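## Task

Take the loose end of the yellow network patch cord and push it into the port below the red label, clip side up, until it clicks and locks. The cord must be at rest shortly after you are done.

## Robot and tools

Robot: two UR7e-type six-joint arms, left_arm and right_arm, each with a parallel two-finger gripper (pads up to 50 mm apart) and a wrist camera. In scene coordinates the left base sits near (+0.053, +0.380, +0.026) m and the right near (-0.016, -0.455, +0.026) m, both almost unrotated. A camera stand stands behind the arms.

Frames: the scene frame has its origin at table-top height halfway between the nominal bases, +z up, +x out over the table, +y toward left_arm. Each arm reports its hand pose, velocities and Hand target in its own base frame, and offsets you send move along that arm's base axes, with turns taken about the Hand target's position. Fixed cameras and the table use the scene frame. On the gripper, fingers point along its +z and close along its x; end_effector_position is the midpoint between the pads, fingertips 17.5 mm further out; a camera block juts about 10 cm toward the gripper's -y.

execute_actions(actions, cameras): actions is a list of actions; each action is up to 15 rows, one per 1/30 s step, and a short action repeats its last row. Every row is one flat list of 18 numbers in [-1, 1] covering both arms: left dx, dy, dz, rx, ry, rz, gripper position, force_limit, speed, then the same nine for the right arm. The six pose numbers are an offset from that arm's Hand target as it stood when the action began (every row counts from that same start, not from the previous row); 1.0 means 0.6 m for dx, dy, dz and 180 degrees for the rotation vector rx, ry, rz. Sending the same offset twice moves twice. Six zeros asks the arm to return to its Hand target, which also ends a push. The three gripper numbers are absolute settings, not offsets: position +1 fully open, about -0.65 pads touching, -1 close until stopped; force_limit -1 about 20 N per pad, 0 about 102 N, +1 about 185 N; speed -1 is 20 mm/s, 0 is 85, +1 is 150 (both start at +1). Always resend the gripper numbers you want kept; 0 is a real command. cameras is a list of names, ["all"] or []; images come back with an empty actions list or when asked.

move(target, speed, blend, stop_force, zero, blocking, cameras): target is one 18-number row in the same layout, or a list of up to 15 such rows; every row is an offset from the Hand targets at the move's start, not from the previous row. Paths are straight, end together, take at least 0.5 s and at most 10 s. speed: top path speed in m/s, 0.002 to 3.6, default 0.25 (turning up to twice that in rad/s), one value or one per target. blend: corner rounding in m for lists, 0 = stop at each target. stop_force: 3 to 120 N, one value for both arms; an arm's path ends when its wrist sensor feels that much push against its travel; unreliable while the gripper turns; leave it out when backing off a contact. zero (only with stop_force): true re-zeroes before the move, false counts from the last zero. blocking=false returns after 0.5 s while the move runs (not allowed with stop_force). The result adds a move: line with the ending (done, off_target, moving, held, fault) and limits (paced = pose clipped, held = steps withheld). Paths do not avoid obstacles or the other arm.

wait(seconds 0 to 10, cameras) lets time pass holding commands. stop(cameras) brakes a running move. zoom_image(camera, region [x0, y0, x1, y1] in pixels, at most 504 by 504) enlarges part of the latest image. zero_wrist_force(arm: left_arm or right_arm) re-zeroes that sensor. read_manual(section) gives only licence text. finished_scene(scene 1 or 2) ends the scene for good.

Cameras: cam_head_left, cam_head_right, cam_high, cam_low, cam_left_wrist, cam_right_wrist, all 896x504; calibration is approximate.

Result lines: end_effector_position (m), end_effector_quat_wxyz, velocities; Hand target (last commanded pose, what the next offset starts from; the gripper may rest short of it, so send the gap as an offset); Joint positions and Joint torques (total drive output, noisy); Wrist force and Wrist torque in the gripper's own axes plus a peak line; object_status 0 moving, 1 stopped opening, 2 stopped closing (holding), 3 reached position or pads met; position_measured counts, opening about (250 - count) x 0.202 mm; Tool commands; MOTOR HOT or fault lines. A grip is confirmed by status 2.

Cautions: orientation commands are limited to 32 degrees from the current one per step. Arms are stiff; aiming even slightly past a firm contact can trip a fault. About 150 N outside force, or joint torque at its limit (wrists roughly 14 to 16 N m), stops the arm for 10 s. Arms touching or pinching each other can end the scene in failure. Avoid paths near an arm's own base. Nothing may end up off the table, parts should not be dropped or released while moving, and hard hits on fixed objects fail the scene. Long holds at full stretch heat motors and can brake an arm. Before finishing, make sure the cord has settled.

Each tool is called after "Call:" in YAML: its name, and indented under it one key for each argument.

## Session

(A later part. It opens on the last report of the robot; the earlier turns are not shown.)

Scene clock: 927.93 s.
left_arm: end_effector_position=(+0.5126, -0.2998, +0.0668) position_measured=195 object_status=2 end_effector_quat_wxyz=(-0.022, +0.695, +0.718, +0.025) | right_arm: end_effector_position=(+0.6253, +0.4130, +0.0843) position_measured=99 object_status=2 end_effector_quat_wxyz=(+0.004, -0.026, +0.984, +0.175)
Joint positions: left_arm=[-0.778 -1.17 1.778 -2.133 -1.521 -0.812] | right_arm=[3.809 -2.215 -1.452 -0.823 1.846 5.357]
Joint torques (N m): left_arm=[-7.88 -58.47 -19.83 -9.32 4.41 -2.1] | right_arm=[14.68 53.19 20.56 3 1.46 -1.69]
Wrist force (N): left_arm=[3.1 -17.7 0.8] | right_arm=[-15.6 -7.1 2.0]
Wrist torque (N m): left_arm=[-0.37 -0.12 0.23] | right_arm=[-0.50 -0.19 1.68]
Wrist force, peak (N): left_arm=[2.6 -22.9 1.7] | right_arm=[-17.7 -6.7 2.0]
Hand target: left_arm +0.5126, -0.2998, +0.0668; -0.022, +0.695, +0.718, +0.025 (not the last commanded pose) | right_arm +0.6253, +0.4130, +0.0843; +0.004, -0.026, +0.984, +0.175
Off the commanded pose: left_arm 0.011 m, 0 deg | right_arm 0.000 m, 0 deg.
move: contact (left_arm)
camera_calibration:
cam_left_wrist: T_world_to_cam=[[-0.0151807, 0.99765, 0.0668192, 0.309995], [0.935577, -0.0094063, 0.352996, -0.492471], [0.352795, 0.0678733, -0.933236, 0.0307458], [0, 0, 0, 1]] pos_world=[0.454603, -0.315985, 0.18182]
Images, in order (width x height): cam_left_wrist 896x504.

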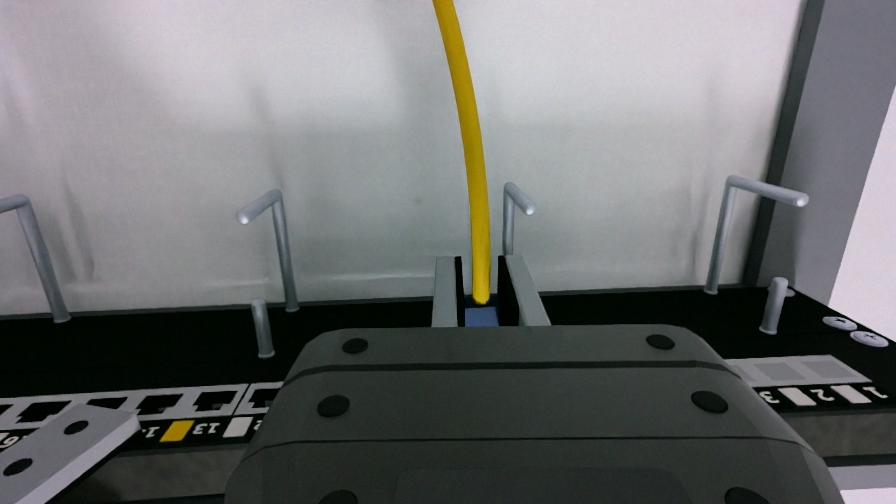

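Call:
move:
  target: [-0.005,0.0008,0,0,0,0,-1,-0.5,-0.8,0,0,0,0,0,0,-1,0.3,-1]
  speed: 0.03

Call:
move:
  target: [0.02,0.0005,0,0,0,0,-1,-0.5,-0.8,0,0,0,0,0,0,-1,0.3,-1]
  stop_force: 10
  speed: 0.01

Call:
move:
  target: [-0.005,0.0006,0,0,0,0,-1,-0.5,-0.8,0,0,0,0,0,0,-1,0.3,-1]
  speed: 0.03

Call:
move:
  target: [0.02,0.0005,0,0,0,0,-1,-0.5,-0.8,0,0,0,0,0,0,-1,0.3,-1]
  stop_force: 10
  speed: 0.01

Call:
move:
  target: [-0.005,-0.0006,0.0008,0,0,0,-1,-0.5,-0.8,0,0,0,0,0,0,-1,0.3,-1]
  speed: 0.03

Call:
move:
  target: [0.02,0.0005,0,0,0,0,-1,-0.5,-0.8,0,0,0,0,0,0,-1,0.3,-1]
  stop_force: 10
  speed: 0.01

Call:
move:
  target: [-0.005,-0.0003,-0.0016,0,0,0,-1,-0.5,-0.8,0,0,0,0,0,0,-1,0.3,-1]
  speed: 0.03

Call:
move:
  target: [0.02,0.0005,0,0,0,0,-1,-0.5,-0.8,0,0,0,0,0,0,-1,0.3,-1]
  stop_force: 10
  speed: 0.01

Scene clock: 940.03 s.
left_arm: end_effector_position=(+0.5097, -0.2993, +0.0668) position_measured=195 object_status=2 end_effector_quat_wxyz=(-0.022, +0.695, +0.718, +0.025) | right_arm: end_effector_position=(+0.6253, +0.4130, +0.0843) position_measured=99 object_status=2 end_effector_quat_wxyz=(+0.004, -0.026, +0.984, +0.175)
Joint positions: left_arm=[-0.781 -1.176 1.786 -2.136 -1.521 -0.815] | right_arm=[3.809 -2.215 -1.452 -0.823 1.846 5.357]
Joint torques (N m): left_arm=[-10.17 -55.28 -11.92 -5.35 -1.79 -2.27] | right_arm=[13.5 52.69 21.23 0.22 2.38 -1.66]
Wrist force (N): left_arm=[0.1 0.3 -0.7] | right_arm=[-12.1 -5.9 0.9]
Wrist torque (N m): left_arm=[0.00 -0.11 0.25] | right_arm=[-0.47 -0.16 1.68]
Wrist force, peak (N): left_arm=[3.2 -18.1 0.8] | right_arm=[-15.7 -7.0 1.9]
Hand target: left_arm +0.5096, -0.2993, +0.0668; -0.022, +0.695, +0.718, +0.025 | right_arm +0.6253, +0.4130, +0.0843; +0.004, -0.026, +0.984, +0.175
Off the commanded pose: left_arm 0.000 m, 0 deg | right_arm 0.000 m, 0 deg.
move: done

Scene clock: 941.50 s.
left_arm: end_effector_position=(+0.5121, -0.2993, +0.0668) position_measured=195 object_status=2 end_effector_quat_wxyz=(-0.022, +0.695, +0.718, +0.025) | right_arm: end_effector_position=(+0.6253, +0.4130, +0.0843) position_measured=99 object_status=2 end_effector_quat_wxyz=(+0.004, -0.026, +0.984, +0.175)
Joint positions: left_arm=[-0.778 -1.172 1.78 -2.134 -1.521 -0.812] | right_arm=[3.809 -2.215 -1.452 -0.823 1.846 5.357]
Joint torques (N m): left_arm=[-8.99 -56.55 -15.02 -6.96 2.6 -1.99] | right_arm=[13.43 52.97 20.58 -0.26 2.69 -1.7]
Wrist force (N): left_arm=[1.1 -8.5 -0.2] | right_arm=[-14.1 -6.9 1.9]
Wrist torque (N m): left_arm=[-0.18 -0.14 0.26] | right_arm=[-0.50 -0.20 1.67]
Wrist force, peak (N): left_arm=[0.7 -15.4 0.1] | right_arm=[-17.0 -6.3 1.7]
Hand target: left_arm +0.5121, -0.2993, +0.0668; -0.022, +0.695, +0.718, +0.025 (not the last commanded pose) | right_arm +0.6253, +0.4130, +0.0843; +0.004, -0.026, +0.984, +0.175
Off the commanded pose: left_arm 0.009 m, 0 deg | right_arm 0.000 m, 0 deg.
move: contact (left_arm)

Scene clock: 942.23 s.
left_arm: end_effector_position=(+0.5092, -0.2989, +0.0668) position_measured=195 object_status=2 end_effector_quat_wxyz=(-0.022, +0.695, +0.718, +0.025) | right_arm: end_effector_position=(+0.6253, +0.4130, +0.0843) position_measured=99 object_status=2 end_effector_quat_wxyz=(+0.004, -0.026, +0.984, +0.175)
Joint positions: left_arm=[-0.781 -1.177 1.788 -2.137 -1.521 -0.815] | right_arm=[3.809 -2.215 -1.452 -0.823 1.846 5.357]
Joint torques (N m): left_arm=[-10.3 -56.07 -14.66 -5.32 -1.67 -2.07] | right_arm=[14.1 53.15 20.88 -0.21 2.84 -1.71]
Wrist force (N): left_arm=[0.6 0.3 -1.0] | right_arm=[-12.2 -6.0 1.0]
Wrist torque (N m): left_arm=[0.00 -0.19 0.25] | right_arm=[-0.49 -0.15 1.68]
Wrist force, peak (N): left_arm=[0.8 -8.7 -0.4] | right_arm=[-14.2 -6.9 1.8]
Hand target: left_arm +0.5091, -0.2990, +0.0668; -0.022, +0.695, +0.718, +0.025 | right_arm +0.6253, +0.4130, +0.0843; +0.004, -0.026, +0.984, +0.175
Off the commanded pose: left_arm 0.000 m, 0 deg | right_arm 0.000 m, 0 deg.
move: done

Scene clock: 943.73 s.
left_arm: end_effector_position=(+0.5121, -0.2989, +0.0668) position_measured=195 object_status=2 end_effector_quat_wxyz=(-0.022, +0.695, +0.718, +0.025) | right_arm: end_effector_position=(+0.6253, +0.4130, +0.0843) position_measured=99 object_status=2 end_effector_quat_wxyz=(+0.004, -0.026, +0.984, +0.175)
Joint positions: left_arm=[-0.777 -1.172 1.781 -2.134 -1.521 -0.811] | right_arm=[3.809 -2.215 -1.452 -0.823 1.846 5.357]
Joint torques (N m): left_arm=[-8.48 -56.54 -14.95 -6.7 2.35 -2.16] | right_arm=[13.97 53.41 21.26 0.6 3.23 -1.67]
Wrist force (N): left_arm=[0.0 -8.7 -0.7] | right_arm=[-14.1 -6.4 2.1]
Wrist torque (N m): left_arm=[-0.21 -0.16 0.27] | right_arm=[-0.49 -0.20 1.68]
Wrist force, peak (N): left_arm=[-0.6 -15.6 0.3] | right_arm=[-16.9 -6.0 2.2]
Hand target: left_arm +0.5121, -0.2989, +0.0668; -0.022, +0.695, +0.718, +0.025 (not the last commanded pose) | right_arm +0.6253, +0.4130, +0.0843; +0.004, -0.026, +0.984, +0.175
Off the commanded pose: left_arm 0.009 m, 0 deg | right_arm 0.000 m, 0 deg.
move: contact (left_arm)

Scene clock: 944.43 s.
left_arm: end_effector_position=(+0.5093, -0.2993, +0.0673) position_measured=195 object_status=2 end_effector_quat_wxyz=(-0.022, +0.695, +0.718, +0.025) | right_arm: end_effector_position=(+0.6253, +0.4130, +0.0843) position_measured=99 object_status=2 end_effector_quat_wxyz=(+0.004, -0.026, +0.984, +0.175)
Joint positions: left_arm=[-0.781 -1.177 1.787 -2.135 -1.521 -0.815] | right_arm=[3.809 -2.215 -1.452 -0.823 1.846 5.357]
Joint torques (N m): left_arm=[-11.56 -55.67 -13.42 -5.18 -1.64 -2.19] | right_arm=[13.6 52.93 21 0.82 3.39 -1.67]
Wrist force (N): left_arm=[0.7 0.2 -0.8] | right_arm=[-12.0 -5.8 1.3]
Wrist torque (N m): left_arm=[-0.01 -0.20 0.24] | right_arm=[-0.46 -0.18 1.68]
Wrist force, peak (N): left_arm=[0.0 -8.8 -0.4] | right_arm=[-14.0 -6.4 2.2]
Hand target: left_arm +0.5091, -0.2993, +0.0673; -0.022, +0.695, +0.718, +0.025 | right_arm +0.6253, +0.4130, +0.0843; +0.004, -0.026, +0.984, +0.175
Off the commanded pose: left_arm 0.000 m, 0 deg | right_arm 0.000 m, 0 deg.
move: done

Scene clock: 945.93 s.
left_arm: end_effector_position=(+0.5120, -0.2992, +0.0673) position_measured=195 object_status=2 end_effector_quat_wxyz=(-0.022, +0.695, +0.718, +0.025) | right_arm: end_effector_position=(+0.6253, +0.4130, +0.0843) position_measured=99 object_status=2 end_effector_quat_wxyz=(+0.004, -0.026, +0.984, +0.175)
Joint positions: left_arm=[-0.778 -1.172 1.78 -2.133 -1.521 -0.811] | right_arm=[3.809 -2.215 -1.452 -0.823 1.846 5.357]
Joint torques (N m): left_arm=[-8.83 -56.09 -15.72 -6.91 2.33 -2.26] | right_arm=[14.13 52.93 21.06 1.34 3.71 -1.7]
Wrist force (N): left_arm=[-0.2 -8.6 -0.7] | right_arm=[-14.0 -6.4 2.0]
Wrist torque (N m): left_arm=[-0.19 -0.11 0.27] | right_arm=[-0.47 -0.21 1.68]
Wrist force, peak (N): left_arm=[-0.6 -15.7 0.2] | right_arm=[-16.6 -6.0 2.0]
Hand target: left_arm +0.5120, -0.2992, +0.0673; -0.022, +0.695, +0.718, +0.025 (not the last commanded pose) | right_arm +0.6253, +0.4130, +0.0843; +0.004, -0.026, +0.984, +0.175
Off the commanded pose: left_arm 0.009 m, 0 deg | right_arm 0.000 m, 0 deg.
move: contact (left_arm)

Scene clock: 946.67 s.
left_arm: end_effector_position=(+0.5091, -0.2994, +0.0664) position_measured=195 object_status=2 end_effector_quat_wxyz=(-0.022, +0.695, +0.718, +0.025) | right_arm: end_effector_position=(+0.6253, +0.4130, +0.0843) position_measured=99 object_status=2 end_effector_quat_wxyz=(+0.004, -0.026, +0.984, +0.175)
Joint positions: left_arm=[-0.781 -1.176 1.788 -2.137 -1.522 -0.815] | right_arm=[3.809 -2.215 -1.452 -0.823 1.846 5.357]
Joint torques (N m): left_arm=[-10.51 -54.73 -13.38 -5.17 -1.84 -2.03] | right_arm=[13.45 53.14 21.04 1.64 3.98 -1.65]
Wrist force (N): left_arm=[0.0 0.2 -0.8] | right_arm=[-12.1 -6.0 1.2]
Wrist torque (N m): left_arm=[-0.02 -0.09 0.24] | right_arm=[-0.50 -0.16 1.68]
Wrist force, peak (N): left_arm=[0.0 -8.6 -0.4] | right_arm=[-14.2 -6.6 2.0]
Hand target: left_arm +0.5090, -0.2994, +0.0663; -0.022, +0.695, +0.718, +0.025 | right_arm +0.6253, +0.4130, +0.0843; +0.004, -0.026, +0.984, +0.175
Off the commanded pose: left_arm 0.000 m, 0 deg | right_arm 0.000 m, 0 deg.
move: done

Scene clock: 948.23 s.
left_arm: end_effector_position=(+0.5125, -0.2994, +0.0663) position_measured=195 object_status=2 end_effector_quat_wxyz=(-0.023, +0.695, +0.718, +0.025) | right_arm: end_effector_position=(+0.6253, +0.4130, +0.0843) position_measured=99 object_status=2 end_effector_quat_wxyz=(+0.004, -0.026, +0.984, +0.175)
Joint positions: left_arm=[-0.777 -1.17 1.779 -2.135 -1.522 -0.811] | right_arm=[3.809 -2.215 -1.452 -0.823 1.846 5.357]
Joint torques (N m): left_arm=[-9.36 -56.8 -14.78 -6.89 3.14 -2.23] | right_arm=[13.35 52.87 21.41 2.24 4.25 -1.77]
Wrist force (N): left_arm=[0.5 -7.9 -0.6] | right_arm=[-13.9 -6.2 1.8]
Wrist torque (N m): left_arm=[-0.17 -0.14 0.27] | right_arm=[-0.46 -0.22 1.68]
Wrist force, peak (N): left_arm=[-0.2 -15.2 -0.3] | right_arm=[-16.7 -6.0 2.1]
Hand target: left_arm +0.5125, -0.2994, +0.0663; -0.023, +0.695, +0.718, +0.025 (not the last commanded pose) | right_arm +0.6253, +0.4130, +0.0843; +0.004, -0.026, +0.984, +0.175
Off the commanded pose: left_arm 0.009 m, 0 deg | right_arm 0.000 m, 0 deg.
move: contact (left_arm)

Call:
move:
  target: [-0.005,-0.0003,-0.0008,0,0,0,-1,-0.5,-0.8,0,0,0,0,0,0,-1,0.3,-1]
  speed: 0.03

Call:
move:
  target: [0.02,0.0005,0,0,0,0,-1,-0.5,-0.8,0,0,0,0,0,0,-1,0.3,-1]
  stop_force: 10
  speed: 0.01

Call:
move:
  target: [-0.005,-0.0002,-0.0008,0,0,0,-1,-0.5,-0.8,0,0,0,0,0,0,-1,0.3,-1]
  speed: 0.03

Call:
move:
  target: [0.02,0.0005,0,0,0,0,-1,-0.5,-0.8,0,0,0,0,0,0,-1,0.3,-1]
  stop_force: 10
  speed: 0.01

Call:
move:
  target: [-0.005,-0.0005,0.0008,0.011,0,0,-1,-0.5,-0.8,0,0,0,0,0,0,-1,0.3,-1]
  speed: 0.03

Call:
move:
  target: [0.02,0.0005,0,0,0,0,-1,-0.5,-0.8,0,0,0,0,0,0,-1,0.3,-1]
  stop_force: 10
  speed: 0.01

Scene clock: 955.37 s.
left_arm: end_effector_position=(+0.5096, -0.2995, +0.0659) position_measured=195 object_status=2 end_effector_quat_wxyz=(-0.023, +0.695, +0.718, +0.025) | right_arm: end_effector_position=(+0.6253, +0.4130, +0.0843) position_measured=99 object_status=2 end_effector_quat_wxyz=(+0.004, -0.026, +0.984, +0.175)
Joint positions: left_arm=[-0.781 -1.174 1.787 -2.138 -1.522 -0.815] | right_arm=[3.809 -2.215 -1.452 -0.823 1.846 5.357]
Joint torques (N m): left_arm=[-10.47 -55.48 -13.12 -5.08 -1.69 -2.16] | right_arm=[13.91 53.77 21.67 3.7 5.22 -1.59]
Wrist force (N): left_arm=[0.2 0.5 -1.1] | right_arm=[-12.2 -6.0 1.0]
Wrist torque (N m): left_arm=[0.04 -0.12 0.24] | right_arm=[-0.48 -0.16 1.68]
Wrist force, peak (N): left_arm=[0.0 -8.3 -0.6] | right_arm=[-14.3 -6.4 1.9]
Hand target: left_arm +0.5095, -0.2996, +0.0659; -0.023, +0.695, +0.718, +0.025 | right_arm +0.6253, +0.4130, +0.0843; +0.004, -0.026, +0.984, +0.175
Off the commanded pose: left_arm 0.000 m, 0 deg | right_arm 0.000 m, 0 deg.
move: done

Scene clock: 956.87 s.
left_arm: end_effector_position=(+0.5125, -0.2995, +0.0659) position_measured=195 object_status=2 end_effector_quat_wxyz=(-0.023, +0.695, +0.718, +0.025) | right_arm: end_effector_position=(+0.6253, +0.4130, +0.0843) position_measured=99 object_status=2 end_effector_quat_wxyz=(+0.004, -0.026, +0.984, +0.175)
Joint positions: left_arm=[-0.777 -1.169 1.78 -2.136 -1.522 -0.811] | right_arm=[3.809 -2.215 -1.452 -0.823 1.846 5.357]
Joint torques (N m): left_arm=[-9.18 -56.63 -14.16 -6.48 3.53 -2.15] | right_arm=[13.49 53.22 21.36 4.22 5.58 -1.63]
Wrist force (N): left_arm=[0.6 -6.9 -1.4] | right_arm=[-14.0 -6.3 1.9]
Wrist torque (N m): left_arm=[-0.17 -0.09 0.25] | right_arm=[-0.49 -0.20 1.68]
Wrist force, peak (N): left_arm=[0.2 -15.1 -1.4] | right_arm=[-16.8 -6.0 2.2]
Hand target: left_arm +0.5125, -0.2995, +0.0659; -0.023, +0.695, +0.718, +0.025 (not the last commanded pose) | right_arm +0.6253, +0.4130, +0.0843; +0.004, -0.026, +0.984, +0.175
Off the commanded pose: left_arm 0.009 m, 0 deg | right_arm 0.000 m, 0 deg.
move: contact (left_arm)

Scene clock: 957.57 s.
left_arm: end_effector_position=(+0.5096, -0.2996, +0.0654) position_measured=195 object_status=2 end_effector_quat_wxyz=(-0.023, +0.695, +0.718, +0.025) | right_arm: end_effector_position=(+0.6253, +0.4130, +0.0843) position_measured=99 object_status=2 end_effector_quat_wxyz=(+0.004, -0.026, +0.984, +0.175)
Joint positions: left_arm=[-0.781 -1.173 1.787 -2.139 -1.522 -0.815] | right_arm=[3.809 -2.215 -1.452 -0.823 1.846 5.357]
Joint torques (N m): left_arm=[-11.22 -55.91 -12.62 -4.76 -1.92 -2.12] | right_arm=[13.49 53.46 21.43 4.44 5.8 -1.61]
Wrist force (N): left_arm=[0.4 0.1 -1.2] | right_arm=[-12.1 -6.1 1.4]
Wrist torque (N m): left_arm=[-0.02 -0.15 0.25] | right_arm=[-0.51 -0.18 1.68]
Wrist force, peak (N): left_arm=[0.6 -7.0 -1.4] | right_arm=[-14.0 -6.4 2.2]
Hand target: left_arm +0.5095, -0.2996, +0.0654; -0.023, +0.695, +0.718, +0.025 | right_arm +0.6253, +0.4130, +0.0843; +0.004, -0.026, +0.984, +0.175
Off the commanded pose: left_arm 0.000 m, 0 deg | right_arm 0.000 m, 0 deg.
move: done

Scene clock: 959.00 s.
left_arm: end_effector_position=(+0.5118, -0.2996, +0.0654) position_measured=195 object_status=2 end_effector_quat_wxyz=(-0.023, +0.695, +0.718, +0.025) | right_arm: end_effector_position=(+0.6253, +0.4130, +0.0843) position_measured=99 object_status=2 end_effector_quat_wxyz=(+0.004, -0.026, +0.984, +0.175)
Joint positions: left_arm=[-0.778 -1.17 1.781 -2.137 -1.522 -0.812] | right_arm=[3.809 -2.215 -1.452 -0.823 1.846 5.357]
Joint torques (N m): left_arm=[-7.85 -55.94 -14.01 -6.56 1.44 -2.08] | right_arm=[13.97 53.5 21 4.78 6.15 -1.57]
Wrist force (N): left_arm=[-0.6 -9.7 -2.1] | right_arm=[-14.6 -6.0 2.8]
Wrist torque (N m): left_arm=[-0.25 -0.13 0.25] | right_arm=[-0.44 -0.20 1.68]
Wrist force, peak (N): left_arm=[-1.3 -16.7 -2.6] | right_arm=[-17.2 -5.9 3.2]
Hand target: left_arm +0.5118, -0.2996, +0.0654; -0.023, +0.695, +0.718, +0.025 (not the last commanded pose) | right_arm +0.6253, +0.4130, +0.0843; +0.004, -0.026, +0.984, +0.175
Off the commanded pose: left_arm 0.010 m, 0 deg | right_arm 0.000 m, 0 deg.
move: contact (left_arm)

Scene clock: 959.97 s.
left_arm: end_effector_position=(+0.5089, -0.2999, +0.0659) position_measured=195 object_status=2 end_effector_quat_wxyz=(-0.034, +0.695, +0.718, +0.037) | right_arm: end_effector_position=(+0.6253, +0.4130, +0.0843) position_measured=99 object_status=2 end_effector_quat_wxyz=(+0.004, -0.026, +0.984, +0.175)
Joint positions: left_arm=[-0.793 -1.168 1.771 -2.104 -1.499 -0.828] | right_arm=[3.809 -2.215 -1.452 -0.823 1.846 5.357]
Joint torques (N m): left_arm=[-9.96 -30.2 -26.77 -0.05 2.22 -2.54] | right_arm=[13.59 53.44 21.3 4.75 6.24 -1.57]
Wrist force (N): left_arm=[0.1 0.3 -1.1] | right_arm=[-12.0 -6.3 1.2]
Wrist torque (N m): left_arm=[-0.01 -0.11 0.24] | right_arm=[-0.54 -0.18 1.68]
Wrist force, peak (N): left_arm=[-0.4 -9.6 -2.2] | right_arm=[-14.5 -6.2 2.6]
Hand target: left_arm +0.5088, -0.2999, +0.0659; -0.035, +0.695, +0.718, +0.037 | right_arm +0.6253, +0.4130, +0.0843; +0.004, -0.026, +0.984, +0.175
Off the commanded pose: left_arm 0.000 m, 0 deg | right_arm 0.000 m, 0 deg.
move: done

Scene clock: 961.57 s.
left_arm: end_effector_position=(+0.5127, -0.2998, +0.0659) position_measured=195 object_status=2 end_effector_quat_wxyz=(-0.035, +0.695, +0.717, +0.037) | right_arm: end_effector_position=(+0.6253, +0.4130, +0.0843) position_measured=99 object_status=2 end_effector_quat_wxyz=(+0.004, -0.026, +0.984, +0.175)
Joint positions: left_arm=[-0.788 -1.161 1.761 -2.101 -1.498 -0.823] | right_arm=[3.809 -2.215 -1.452 -0.823 1.846 5.357]
Joint torques (N m): left_arm=[-9.09 -56.05 -13.37 -5.87 2.43 -2.17] | right_arm=[13.68 53.45 21.69 4.79 6.18 -1.62]
Wrist force (N): left_arm=[0.4 -4.1 -1.4] | right_arm=[-13.4 -5.9 1.4]
Wrist torque (N m): left_arm=[-0.11 -0.11 0.25] | right_arm=[-0.46 -0.16 1.68]
Wrist force, peak (N): left_arm=[-0.3 -12.2 -1.4] | right_arm=[-16.3 -5.6 1.8]
Hand target: left_arm +0.5127, -0.2998, +0.0659; -0.035, +0.695, +0.717, +0.037 (not the last commanded pose) | right_arm +0.6253, +0.4130, +0.0843; +0.004, -0.026, +0.984, +0.175
Off the commanded pose: left_arm 0.008 m, 0 deg | right_arm 0.000 m, 0 deg.
move: contact (left_arm)

Call:
move:
  target: [0.02,0.0005,0,0,0,0,-1,-0.5,-0.8,0,0,0,0,0,0,-1,0.3,-1]
  stop_force: 16
  zero: false
  speed: 0.008

Call:
move:
  target: [0,-0.0004,0.0003,0.0111,0,0,-1,-0.5,-0.8,0,0,0,0,0,0,-1,0.3,-1]
  speed: 0.03

Call:
move:
  target: [0.02,0.0005,0,0,0,0,-1,-0.5,-0.8,0,0,0,0,0,0,-1,0.3,-1]
  stop_force: 18
  zero: false
  speed: 0.008
  cameras: ["cam_left_wrist"]

Call:
zoom_image:
  camera: "cam_left_wrist"
  region: [420, 240, 550, 330]

Scene clock: 970.37 s.
left_arm: end_effector_position=(+0.5173, -0.2997, +0.0659) position_measured=195 object_status=2 end_effector_quat_wxyz=(-0.035, +0.695, +0.717, +0.037) | right_arm: end_effector_position=(+0.6253, +0.4130, +0.0843) position_measured=99 object_status=2 end_effector_quat_wxyz=(+0.004, -0.026, +0.984, +0.175)
Joint positions: left_arm=[-0.783 -1.153 1.75 -2.097 -1.498 -0.817] | right_arm=[3.809 -2.215 -1.452 -0.823 1.846 5.357]
Joint torques (N m): left_arm=[-7 -56.82 -15.02 -6.48 3.63 -2.16] | right_arm=[13.24 52.53 21.4 4.35 6.19 -1.73]
Wrist force (N): left_arm=[-1.5 -11.3 -2.8] | right_arm=[-14.9 -6.2 3.5]
Wrist torque (N m): left_arm=[-0.27 -0.02 0.29] | right_arm=[-0.49 -0.21 1.68]
Wrist force, peak (N): left_arm=[-1.9 -18.7 -2.7] | right_arm=[-17.7 -5.8 3.5]
Hand target: left_arm +0.5173, -0.2997, +0.0659; -0.035, +0.695, +0.717, +0.037 (not the last commanded pose) | right_arm +0.6253, +0.4130, +0.0843; +0.004, -0.026, +0.984, +0.175
Off the commanded pose: left_arm 0.007 m, 0 deg | right_arm 0.000 m, 0 deg.
move: contact (left_arm)

Scene clock: 971.37 s.
left_arm: end_effector_position=(+0.5173, -0.3000, +0.0661) position_measured=195 object_status=2 end_effector_quat_wxyz=(-0.047, +0.694, +0.717, +0.049) | right_arm: end_effector_position=(+0.6253, +0.4130, +0.0843) position_measured=99 object_status=2 end_effector_quat_wxyz=(+0.004, -0.026, +0.984, +0.175)
Joint positions: left_arm=[-0.793 -1.145 1.732 -2.062 -1.474 -0.83] | right_arm=[3.809 -2.215 -1.452 -0.823 1.846 5.357]
Joint torques (N m): left_arm=[-8.98 -32.77 -26.61 -0.21 3.24 -2.46] | right_arm=[13.58 53.27 21.52 3.96 6.24 -1.63]
Wrist force (N): left_arm=[-0.9 -2.3 -0.6] | right_arm=[-12.4 -5.7 1.7]
Wrist torque (N m): left_arm=[-0.05 -0.17 0.29] | right_arm=[-0.46 -0.18 1.68]
Wrist force, peak (N): left_arm=[-0.5 -11.5 -2.8] | right_arm=[-15.0 -6.3 3.3]
Hand target: left_arm +0.5173, -0.3000, +0.0661; -0.047, +0.694, +0.717, +0.050 | right_arm +0.6253, +0.4130, +0.0843; +0.004, -0.026, +0.984, +0.175
Off the commanded pose: left_arm 0.000 m, 0 deg | right_arm 0.000 m, 0 deg.
move: done

Scene clock: 973.10 s.
left_arm: end_effector_position=(+0.5211, -0.2999, +0.0661) position_measured=195 object_status=2 end_effector_quat_wxyz=(-0.047, +0.694, +0.717, +0.049) | right_arm: end_effector_position=(+0.6253, +0.4130, +0.0843) position_measured=99 object_status=2 end_effector_quat_wxyz=(+0.004, -0.026, +0.984, +0.175)
Joint positions: left_arm=[-0.789 -1.138 1.722 -2.059 -1.474 -0.826] | right_arm=[3.809 -2.215 -1.452 -0.823 1.846 5.357]
Joint torques (N m): left_arm=[-5.18 -56.98 -15.97 -7.11 6.35 -2.14] | right_arm=[13.64 53.51 21.84 3.09 6.21 -1.55]
Wrist force (N): left_arm=[-2.3 -16.7 -3.2] | right_arm=[-15.8 -5.8 3.7]
Wrist torque (N m): left_arm=[-0.37 -0.19 0.27] | right_arm=[-0.50 -0.21 1.68]
Wrist force, peak (N): left_arm=[-2.3 -22.8 -3.1] | right_arm=[-18.3 -6.0 4.1]
Hand target: left_arm +0.5211, -0.2999, +0.0661; -0.047, +0.694, +0.717, +0.049 (not the last commanded pose) | right_arm +0.6253, +0.4130, +0.0843; +0.004, -0.026, +0.984, +0.175
Off the commanded pose: left_arm 0.008 m, 0 deg | right_arm 0.000 m, 0 deg.
move: contact (left_arm)
camera_calibration:
cam_left_wrist: T_world_to_cam=[[-0.0146678, 0.990681, 0.135414, 0.303381], [0.935925, -0.0340584, 0.350547, -0.507575], [0.351893, 0.131879, -0.926704, 0.0463204], [0, 0, 0, 1]] pos_world=[0.463202, -0.323949, 0.179772]
Images, in order (width x height): cam_left_wrist 896x504.

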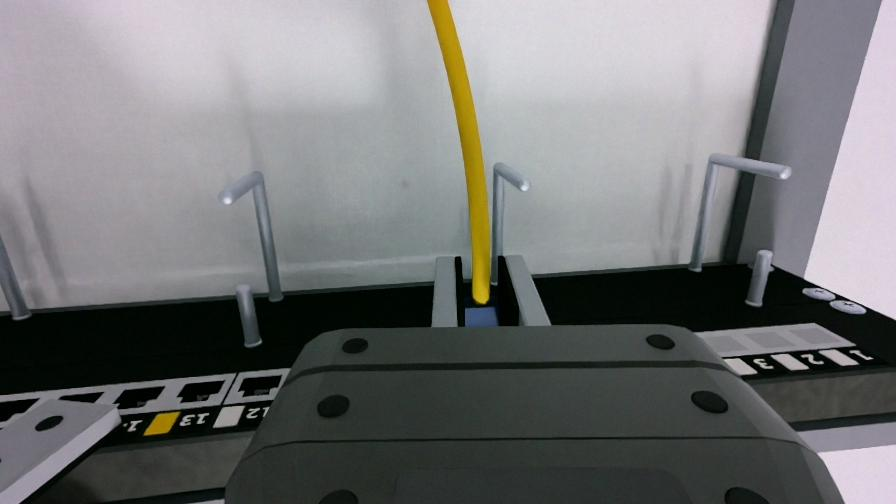

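Scaled by 3.877 from the camera's 896x504 image, which has a finer 1280x720 frame.

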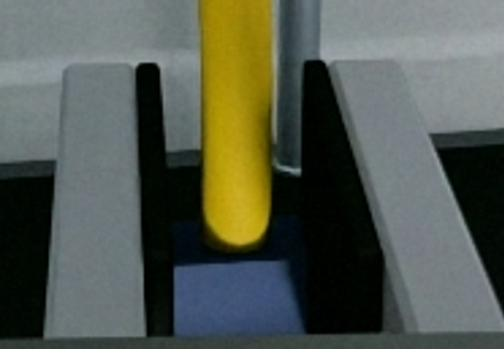

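Call:
move:
  target: [0.02,0.0005,0,0,0,0,-1,-0.5,-0.8,0,0,0,0,0,0,-1,0.3,-1]
  stop_force: 30
  zero: false
  speed: 0.008

Call:
move:
  target: [0.02,0.0005,0,0,0,0,-1,-0.5,-0.8,0,0,0,0,0,0,-1,0.3,-1]
  stop_force: 42
  zero: false
  speed: 0.008
  cameras: ["cam_left_wrist"]

Call:
move:
  target: [-0.012,-0.0003,0,0,0,0,-1,-0.5,-0.8,0,0,0,0,0,0,-1,0.3,-1]
  stop_force: 30
  speed: 0.008
  cameras: ["cam_left_wrist"]

Scene clock: 978.83 s.
left_arm: end_effector_position=(+0.5217, -0.3001, +0.0662) position_measured=195 object_status=2 end_effector_quat_wxyz=(-0.046, +0.694, +0.717, +0.049) | right_arm: end_effector_position=(+0.6253, +0.4130, +0.0843) position_measured=99 object_status=2 end_effector_quat_wxyz=(+0.004, -0.026, +0.984, +0.175)
Joint positions: left_arm=[-0.788 -1.137 1.72 -2.058 -1.474 -0.825] | right_arm=[3.809 -2.215 -1.452 -0.823 1.846 5.357]
Joint torques (N m): left_arm=[-1.51 -58.49 -19.25 -9.85 9.71 -2.19] | right_arm=[13.92 52.94 22.21 1.17 6.09 -1.7]
Wrist force (N): left_arm=[-2.1 -28.7 -4.0] | right_arm=[-17.5 -5.3 4.7]
Wrist torque (N m): left_arm=[-0.36 -0.15 0.24] | right_arm=[-0.47 -0.22 1.68]
Wrist force, peak (N): left_arm=[-2.8 -33.2 -3.6] | right_arm=[-19.9 -5.6 5.2]
Hand target: left_arm +0.5217, -0.3001, +0.0662; -0.046, +0.694, +0.717, +0.049 (not the last commanded pose) | right_arm +0.6253, +0.4130, +0.0843; +0.004, -0.026, +0.984, +0.175
Off the commanded pose: left_arm 0.011 m, 0 deg | right_arm 0.000 m, 0 deg.
move: contact (left_arm)

Scene clock: 980.43 s.
left_arm: end_effector_position=(+0.5245, -0.3000, +0.0662) position_measured=195 object_status=2 end_effector_quat_wxyz=(-0.046, +0.694, +0.717, +0.049) | right_arm: end_effector_position=(+0.6253, +0.4130, +0.0843) position_measured=99 object_status=2 end_effector_quat_wxyz=(+0.004, -0.026, +0.984, +0.175)
Joint positions: left_arm=[-0.785 -1.133 1.713 -2.056 -1.473 -0.822] | right_arm=[3.809 -2.215 -1.452 -0.823 1.846 5.357]
Joint torques (N m): left_arm=[-0.2 -57.73 -20.89 -11.68 7.29 -2.08] | right_arm=[13.47 75.46 21.57 0.46 6.03 -1.63]
Wrist force (N): left_arm=[-1.2 -36.1 -5.3] | right_arm=[-33.1 -8.1 18.2]
Wrist torque (N m): left_arm=[-0.32 -0.11 0.26] | right_arm=[-0.47 -0.87 2.67]
Wrist force, peak (N): left_arm=[-0.7 -42.8 -5.1] | right_arm=[-37.0 -7.9 19.2]
Hand target: left_arm +0.5245, -0.3000, +0.0662; -0.046, +0.694, +0.717, +0.049 (not the last commanded pose) | right_arm +0.6253, +0.4130, +0.0843; +0.004, -0.026, +0.984, +0.175
Off the commanded pose: left_arm 0.009 m, 0 deg | right_arm 0.000 m, 0 deg.
move: contact (left_arm)
camera_calibration:
cam_left_wrist: T_world_to_cam=[[-0.0145729, 0.990733, 0.13504, 0.30346], [0.935809, -0.0340579, 0.350858, -0.510888], [0.352206, 0.131484, -0.926641, 0.0448963], [0, 0, 0, 1]] pos_world=[0.466703, -0.32395, 0.179873]
Images, in order (width x height): cam_left_wrist 896x504.

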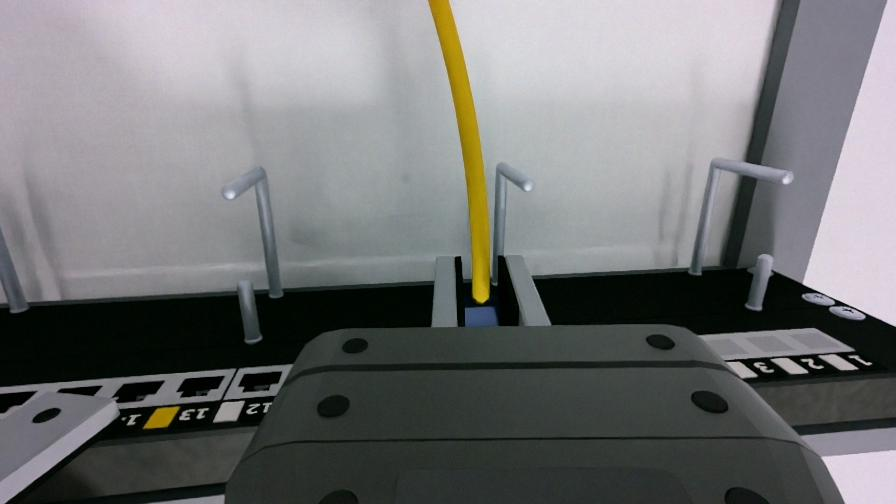

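Scene clock: 982.10 s.
left_arm: end_effector_position=(+0.5222, -0.3000, +0.0662) position_measured=195 object_status=2 end_effector_quat_wxyz=(-0.046, +0.694, +0.717, +0.050) | right_arm: end_effector_position=(+0.6253, +0.4130, +0.0844) position_measured=99 object_status=2 end_effector_quat_wxyz=(+0.004, -0.026, +0.984, +0.175)
Joint positions: left_arm=[-0.788 -1.137 1.719 -2.058 -1.473 -0.825] | right_arm=[3.809 -2.215 -1.452 -0.823 1.846 5.357]
Joint torques (N m): left_arm=[14.54 -32.39 -30.36 -1.27 4 2.34] | right_arm=[10.58 49.16 21.92 -0.03 2.51 -1.63]
Wrist force (N): left_arm=[-0.5 -10.8 -1.6] | right_arm=[-12.9 -4.2 3.7]
Wrist torque (N m): left_arm=[-0.23 -0.09 0.24] | right_arm=[-0.50 -0.56 2.56]
Wrist force, peak (N): left_arm=[-1.3 -35.9 -5.4] | right_arm=[-33.0 -8.3 18.1]
Hand target: left_arm +0.5222, -0.3000, +0.0662; -0.046, +0.694, +0.717, +0.050 (not the last commanded pose) | right_arm +0.6253, +0.4130, +0.0843; +0.004, -0.026, +0.984, +0.175
Off the commanded pose: left_arm 0.005 m, 0 deg | right_arm 0.000 m, 0 deg.
move: contact (left_arm)
camera_calibration:
cam_left_wrist: T_world_to_cam=[[-0.0147083, 0.990737, 0.134999, 0.303595], [0.935696, -0.0339595, 0.35117, -0.508618], [0.352501, 0.131483, -0.926529, 0.0455984], [0, 0, 0, 1]] pos_world=[0.464304, -0.32405, 0.179874]
Images, in order (width x height): cam_left_wrist 896x504.

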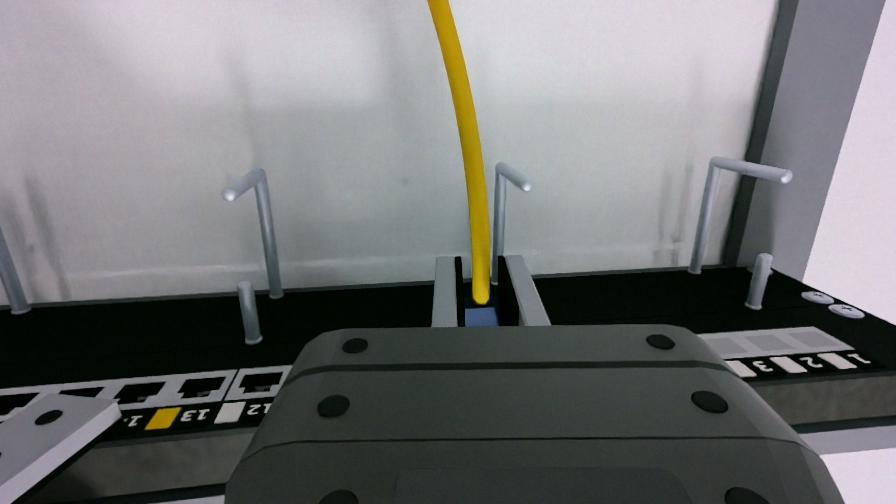

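Call:
move:
  target: [-0.015,-0.0003,0,0,0,0,-1,-0.5,-0.8,0,0,0,0,0,0,-1,0.3,-1]
  stop_force: 30
  speed: 0.008
  cameras: ["cam_left_wrist"]

Scene clock: 987.10 s.
left_arm: end_effector_position=(+0.5132, -0.3002, +0.0662) position_measured=195 object_status=2 end_effector_quat_wxyz=(-0.046, +0.694, +0.717, +0.050) | right_arm: end_effector_position=(+0.6253, +0.4130, +0.0843) position_measured=99 object_status=2 end_effector_quat_wxyz=(+0.004, -0.026, +0.984, +0.175)
Joint positions: left_arm=[-0.799 -1.152 1.742 -2.065 -1.475 -0.835] | right_arm=[3.809 -2.215 -1.452 -0.823 1.846 5.357]
Joint torques (N m): left_arm=[-9.97 -57.21 -9.47 -1.44 -1.77 -2.31] | right_arm=[-1.99 67.59 31.45 5.56 0.64 -1.54]
Wrist force (N): left_arm=[-6.5 11.9 0.7] | right_arm=[4.6 -0.3 15.1]
Wrist torque (N m): left_arm=[0.31 -0.21 0.28] | right_arm=[-0.33 0.16 0.60]
Wrist force, peak (N): left_arm=[-7.0 11.7 0.5] | right_arm=[4.6 -0.3 15.1]
Hand target: left_arm +0.5132, -0.3002, +0.0662; -0.046, +0.694, +0.717, +0.050 | right_arm +0.6253, +0.4130, +0.0843; +0.004, -0.026, +0.984, +0.175
Off the commanded pose: left_arm 0.000 m, 0 deg | right_arm 0.000 m, 0 deg.
move: done
camera_calibration:
cam_left_wrist: T_world_to_cam=[[-0.0147083, 0.990737, 0.134999, 0.30366], [0.935696, -0.0339595, 0.35117, -0.500203], [0.352501, 0.131483, -0.926529, 0.0487972], [0, 0, 0, 1]] pos_world=[0.455304, -0.32425, 0.179874]
Images, in order (width x height): cam_left_wrist 896x504.

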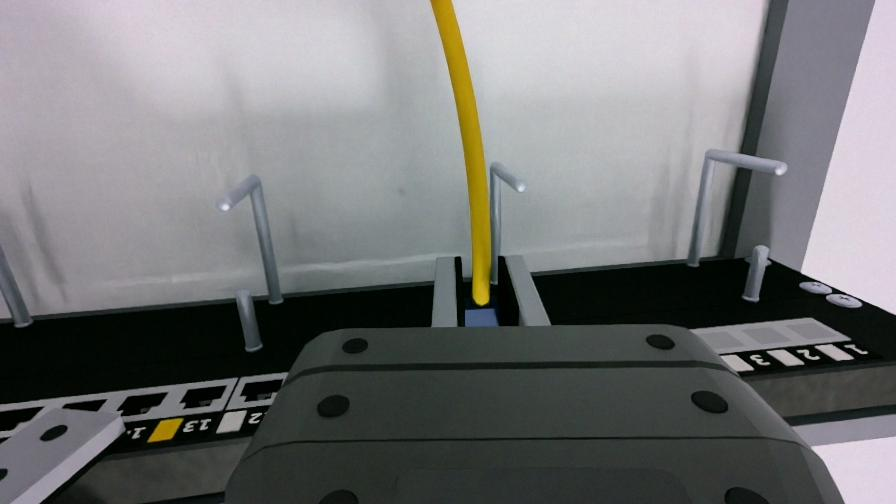

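Call:
move:
  target: [-0.01,-0.0003,0,0,0,0,-1,-0.5,-0.8,0,0,0,0,0,0,-1,0.3,-1]
  stop_force: 24
  zero: false
  speed: 0.008
  cameras: ["cam_left_wrist"]

Call:
zoom_image:
  camera: "cam_left_wrist"
  region: [130, 360, 300, 440]

Scene clock: 991.90 s.
left_arm: end_effector_position=(+0.5082, -0.3004, +0.0662) position_measured=195 object_status=2 end_effector_quat_wxyz=(-0.046, +0.694, +0.717, +0.050) | right_arm: end_effector_position=(+0.6253, +0.4130, +0.0843) position_measured=99 object_status=2 end_effector_quat_wxyz=(+0.004, -0.026, +0.984, +0.175)
Joint positions: left_arm=[-0.805 -1.16 1.755 -2.069 -1.475 -0.842] | right_arm=[3.809 -2.215 -1.452 -0.823 1.846 5.357]
Joint torques (N m): left_arm=[12.87 -32.13 -23.04 1.52 -0.45 2.42] | right_arm=[-7.9 74.84 33.53 9.92 0.5 0.85]
Wrist force (N): left_arm=[-8.8 9.5 2.3] | right_arm=[4.9 -1.4 23.7]
Wrist torque (N m): left_arm=[0.27 -0.22 0.29] | right_arm=[-0.21 0.57 -0.53]
Wrist force, peak (N): left_arm=[-7.0 13.5 3.1] | right_arm=[5.4 -1.6 23.8]
Hand target: left_arm +0.5082, -0.3004, +0.0662; -0.046, +0.694, +0.717, +0.050 (not the last commanded pose) | right_arm +0.6253, +0.4130, +0.0843; +0.004, -0.026, +0.984, +0.175
Off the commanded pose: left_arm 0.001 m, 0 deg | right_arm 0.000 m, 0 deg.
move: contact (left_arm)
camera_calibration:
cam_left_wrist: T_world_to_cam=[[-0.0147071, 0.990737, 0.134999, 0.303685], [0.935696, -0.0339608, 0.351169, -0.495529], [0.352501, 0.131483, -0.926529, 0.0505729], [0, 0, 0, 1]] pos_world=[0.450304, -0.32435, 0.179874]
Images, in order (width x height): cam_left_wrist 896x504.

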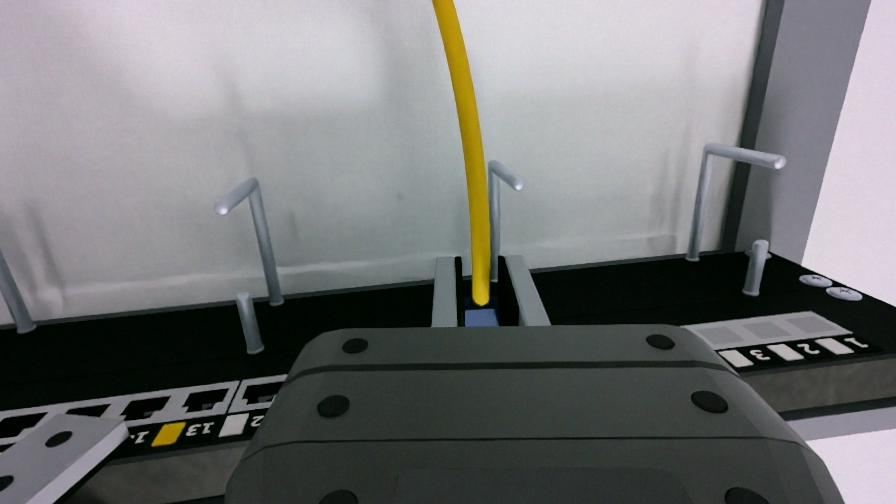

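Scaled by 2.965 from the camera's 896x504 image, which has a finer 1280x720 frame.

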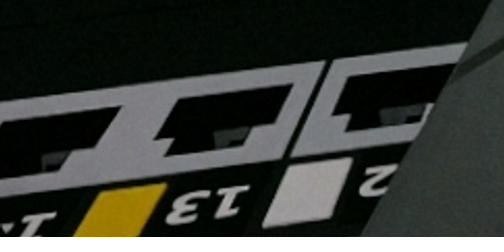

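Call:
move:
  target: [0.035,0.0006,0,0,0,0,-1,-0.5,-0.8,0,0,0,0,0,0,-1,0.3,-1]
  stop_force: 40
  speed: 0.012

Call:
move:
  target: [0.02,0.0004,0,0,0,0,-1,-0.5,-0.8,0,0,0,0,0,0,-1,0.3,-1]
  stop_force: 48
  zero: false
  speed: 0.008
  cameras: ["cam_left_wrist","cam_low"]

Call:
zoom_image:
  camera: "cam_left_wrist"
  region: [130, 360, 300, 440]

Call:
zoom_image:
  camera: "cam_left_wrist"
  region: [690, 300, 890, 400]

Scene clock: 1003.43 s.
left_arm: end_effector_position=(+0.5212, -0.3001, +0.0662) position_measured=195 object_status=2 end_effector_quat_wxyz=(-0.046, +0.694, +0.717, +0.050) | right_arm: end_effector_position=(+0.6253, +0.4130, +0.0844) position_measured=99 object_status=2 end_effector_quat_wxyz=(+0.004, -0.026, +0.984, +0.175)
Joint positions: left_arm=[-0.789 -1.138 1.722 -2.059 -1.474 -0.826] | right_arm=[3.809 -2.215 -1.452 -0.823 1.846 5.357]
Joint torques (N m): left_arm=[-3.65 -57.44 -16.33 -8.04 4.72 -2.17] | right_arm=[13.18 54.91 18.78 -1.61 6.5 -1.83]
Wrist force (N): left_arm=[-3.8 -21.5 -3.0] | right_arm=[-24.6 -2.3 12.6]
Wrist torque (N m): left_arm=[-0.44 -0.16 0.30] | right_arm=[-0.67 0.04 1.38]
Wrist force, peak (N): left_arm=[-3.5 -30.4 -2.9] | right_arm=[-27.7 -3.2 14.5]
Hand target: left_arm +0.5212, -0.3002, +0.0662; -0.046, +0.694, +0.717, +0.050 (not the last commanded pose) | right_arm +0.6253, +0.4130, +0.0843; +0.004, -0.026, +0.984, +0.175
Off the commanded pose: left_arm 0.008 m, 0 deg | right_arm 0.000 m, 0 deg.
move: contact (left_arm)

Scene clock: 1004.97 s.
left_arm: end_effector_position=(+0.5234, -0.3002, +0.0662) position_measured=195 object_status=2 end_effector_quat_wxyz=(-0.046, +0.694, +0.717, +0.049) | right_arm: end_effector_position=(+0.6253, +0.4130, +0.0843) position_measured=99 object_status=2 end_effector_quat_wxyz=(+0.004, -0.026, +0.984, +0.175)
Joint positions: left_arm=[-0.786 -1.135 1.716 -2.057 -1.474 -0.823] | right_arm=[3.809 -2.215 -1.452 -0.823 1.846 5.357]
Joint torques (N m): left_arm=[0.5 -57.83 -19.72 -10.64 10.22 -2.1] | right_arm=[14.5 68.18 18.37 -1.64 9.68 -1.94]
Wrist force (N): left_arm=[-2.6 -33.0 -4.7] | right_arm=[-32.4 -6.4 16.2]
Wrist torque (N m): left_arm=[-0.31 -0.11 0.28] | right_arm=[-0.67 -0.47 2.17]
Wrist force, peak (N): left_arm=[-2.3 -39.6 -4.1] | right_arm=[-35.0 -6.3 16.8]
Hand target: left_arm +0.5234, -0.3002, +0.0662; -0.046, +0.694, +0.717, +0.049 (not the last commanded pose) | right_arm +0.6253, +0.4130, +0.0843; +0.004, -0.026, +0.984, +0.175
Off the commanded pose: left_arm 0.010 m, 0 deg | right_arm 0.000 m, 0 deg.
move: contact (left_arm)
camera_calibration:
cam_left_wrist: T_world_to_cam=[[-0.0145158, 0.99076, 0.13485, 0.303657], [0.935773, -0.0340572, 0.350953, -0.509772], [0.352303, 0.131283, -0.926632, 0.0452334], [0, 0, 0, 1]] pos_world=[0.465503, -0.324151, 0.179873]
Images, in order (width x height): cam_low 896x504, cam_left_wrist 896x504.

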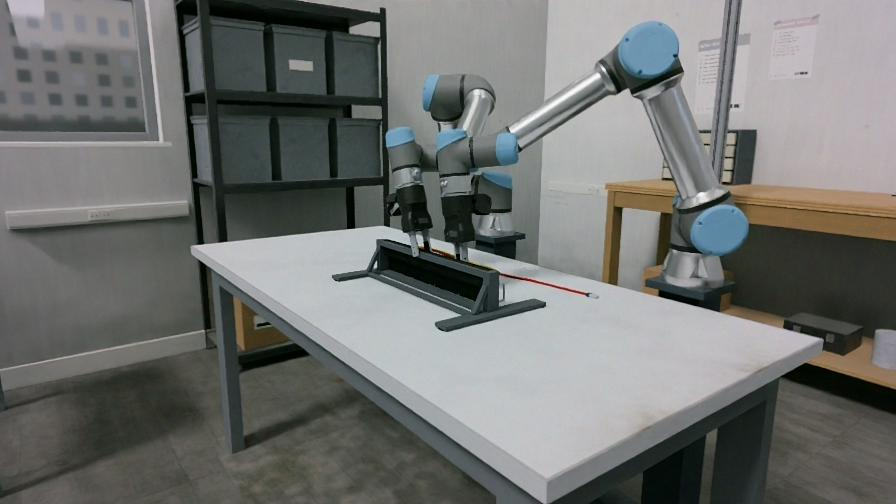

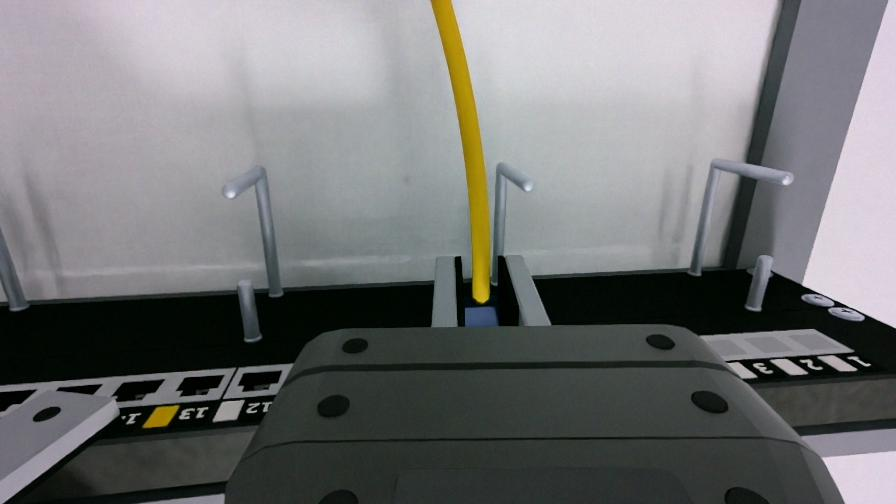

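Scaled by 2.965 from the camera's 896x504 image, which has a finer 1280x720 frame.

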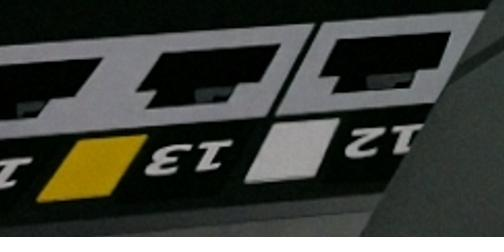

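Scaled by 2.520 from the camera's 896x504 image, which has a finer 1280x720 frame.

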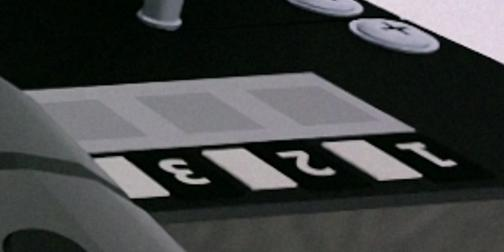

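Call:
move:
  target: [0,-0.0004,0.0012,0,0,0.0035,-1,-0.5,-0.8,0,0,0,0,0,0,-1,0.3,-1]
  speed: 0.02

Call:
move:
  target: [0.02,0.0006,0,0,0,0,-1,-0.5,-0.8,0,0,0,0,0,0,-1,0.3,-1]
  stop_force: 50
  zero: false
  speed: 0.008
  cameras: ["cam_left_wrist"]

Call:
zoom_image:
  camera: "cam_left_wrist"
  region: [130, 360, 300, 440]

Call:
zoom_image:
  camera: "cam_left_wrist"
  region: [690, 300, 890, 400]

Scene clock: 1016.50 s.
left_arm: end_effector_position=(+0.5234, -0.3005, +0.0669) position_measured=195 object_status=2 end_effector_quat_wxyz=(-0.047, +0.690, +0.720, +0.049) | right_arm: end_effector_position=(+0.6253, +0.4130, +0.0844) position_measured=99 object_status=2 end_effector_quat_wxyz=(+0.004, -0.026, +0.984, +0.175)
Joint positions: left_arm=[-0.786 -1.135 1.714 -2.054 -1.475 -0.834] | right_arm=[3.809 -2.215 -1.452 -0.823 1.846 5.357]
Joint torques (N m): left_arm=[18.39 -61.54 -36.94 -3.67 2.16 -1.98] | right_arm=[14.52 73.92 18.25 -1.59 9.72 -2.03]
Wrist force (N): left_arm=[-0.6 -30.7 1.2] | right_arm=[-30.9 -6.8 15.0]
Wrist torque (N m): left_arm=[-0.30 -0.10 0.25] | right_arm=[-0.65 -0.41 2.19]
Wrist force, peak (N): left_arm=[-1.6 -34.1 -3.6] | right_arm=[-32.9 -6.6 16.2]
Hand target: left_arm +0.5234, -0.3004, +0.0669; -0.047, +0.690, +0.720, +0.049 | right_arm +0.6253, +0.4130, +0.0843; +0.004, -0.026, +0.984, +0.175
Off the commanded pose: left_arm 0.000 m, 0 deg | right_arm 0.000 m, 0 deg.
move: done

Scene clock: 1017.97 s.
left_arm: end_effector_position=(+0.5249, -0.3004, +0.0670) position_measured=195 object_status=2 end_effector_quat_wxyz=(-0.047, +0.690, +0.721, +0.049) | right_arm: end_effector_position=(+0.6253, +0.4130, +0.0844) position_measured=99 object_status=2 end_effector_quat_wxyz=(+0.004, -0.026, +0.984, +0.175)
Joint positions: left_arm=[-0.784 -1.132 1.709 -2.052 -1.475 -0.832] | right_arm=[3.809 -2.215 -1.452 -0.823 1.846 5.357]
Joint torques (N m): left_arm=[-1.26 -62.28 -24.67 -12.74 8.57 -2.07] | right_arm=[14.53 68.36 18.4 -1.49 9.6 -1.92]
Wrist force (N): left_arm=[1.3 -35.0 1.3] | right_arm=[-34.5 -11.0 14.6]
Wrist torque (N m): left_arm=[-0.26 -0.04 0.28] | right_arm=[-0.69 -0.74 2.84]
Wrist force, peak (N): left_arm=[1.8 -40.5 3.0] | right_arm=[-37.2 -10.9 15.2]
Hand target: left_arm +0.5249, -0.3004, +0.0670; -0.047, +0.690, +0.721, +0.049 (not the last commanded pose) | right_arm +0.6253, +0.4130, +0.0843; +0.004, -0.026, +0.984, +0.175
Off the commanded pose: left_arm 0.010 m, 0 deg | right_arm 0.000 m, 0 deg.
move: contact (left_arm)
camera_calibration:
cam_left_wrist: T_world_to_cam=[[-0.0254339, 0.990563, 0.13468, 0.309484], [0.936129, -0.0236679, 0.350861, -0.508514], [0.350737, 0.135002, -0.926692, 0.0474115], [0, 0, 0, 1]] pos_world=[0.467277, -0.325, 0.180672]
Images, in order (width x height): cam_left_wrist 896x504.

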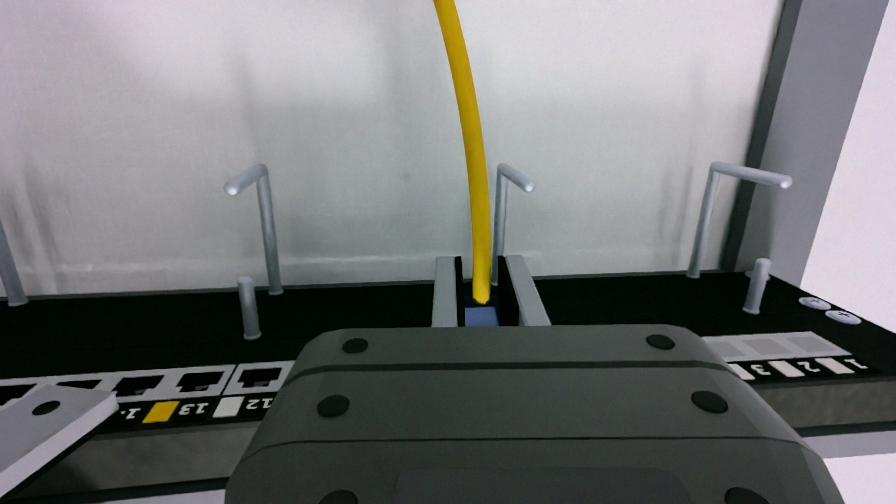

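Scaled by 2.965 from the camera's 896x504 image, which has a finer 1280x720 frame.

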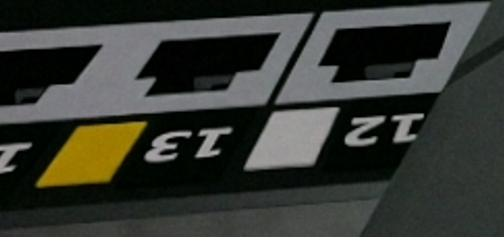

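Scaled by 2.520 from the camera's 896x504 image, which has a finer 1280x720 frame.

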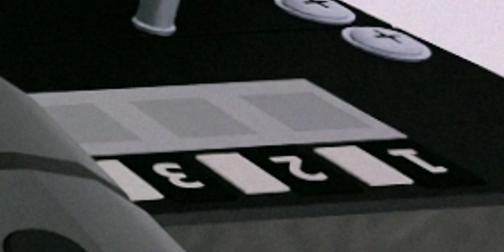

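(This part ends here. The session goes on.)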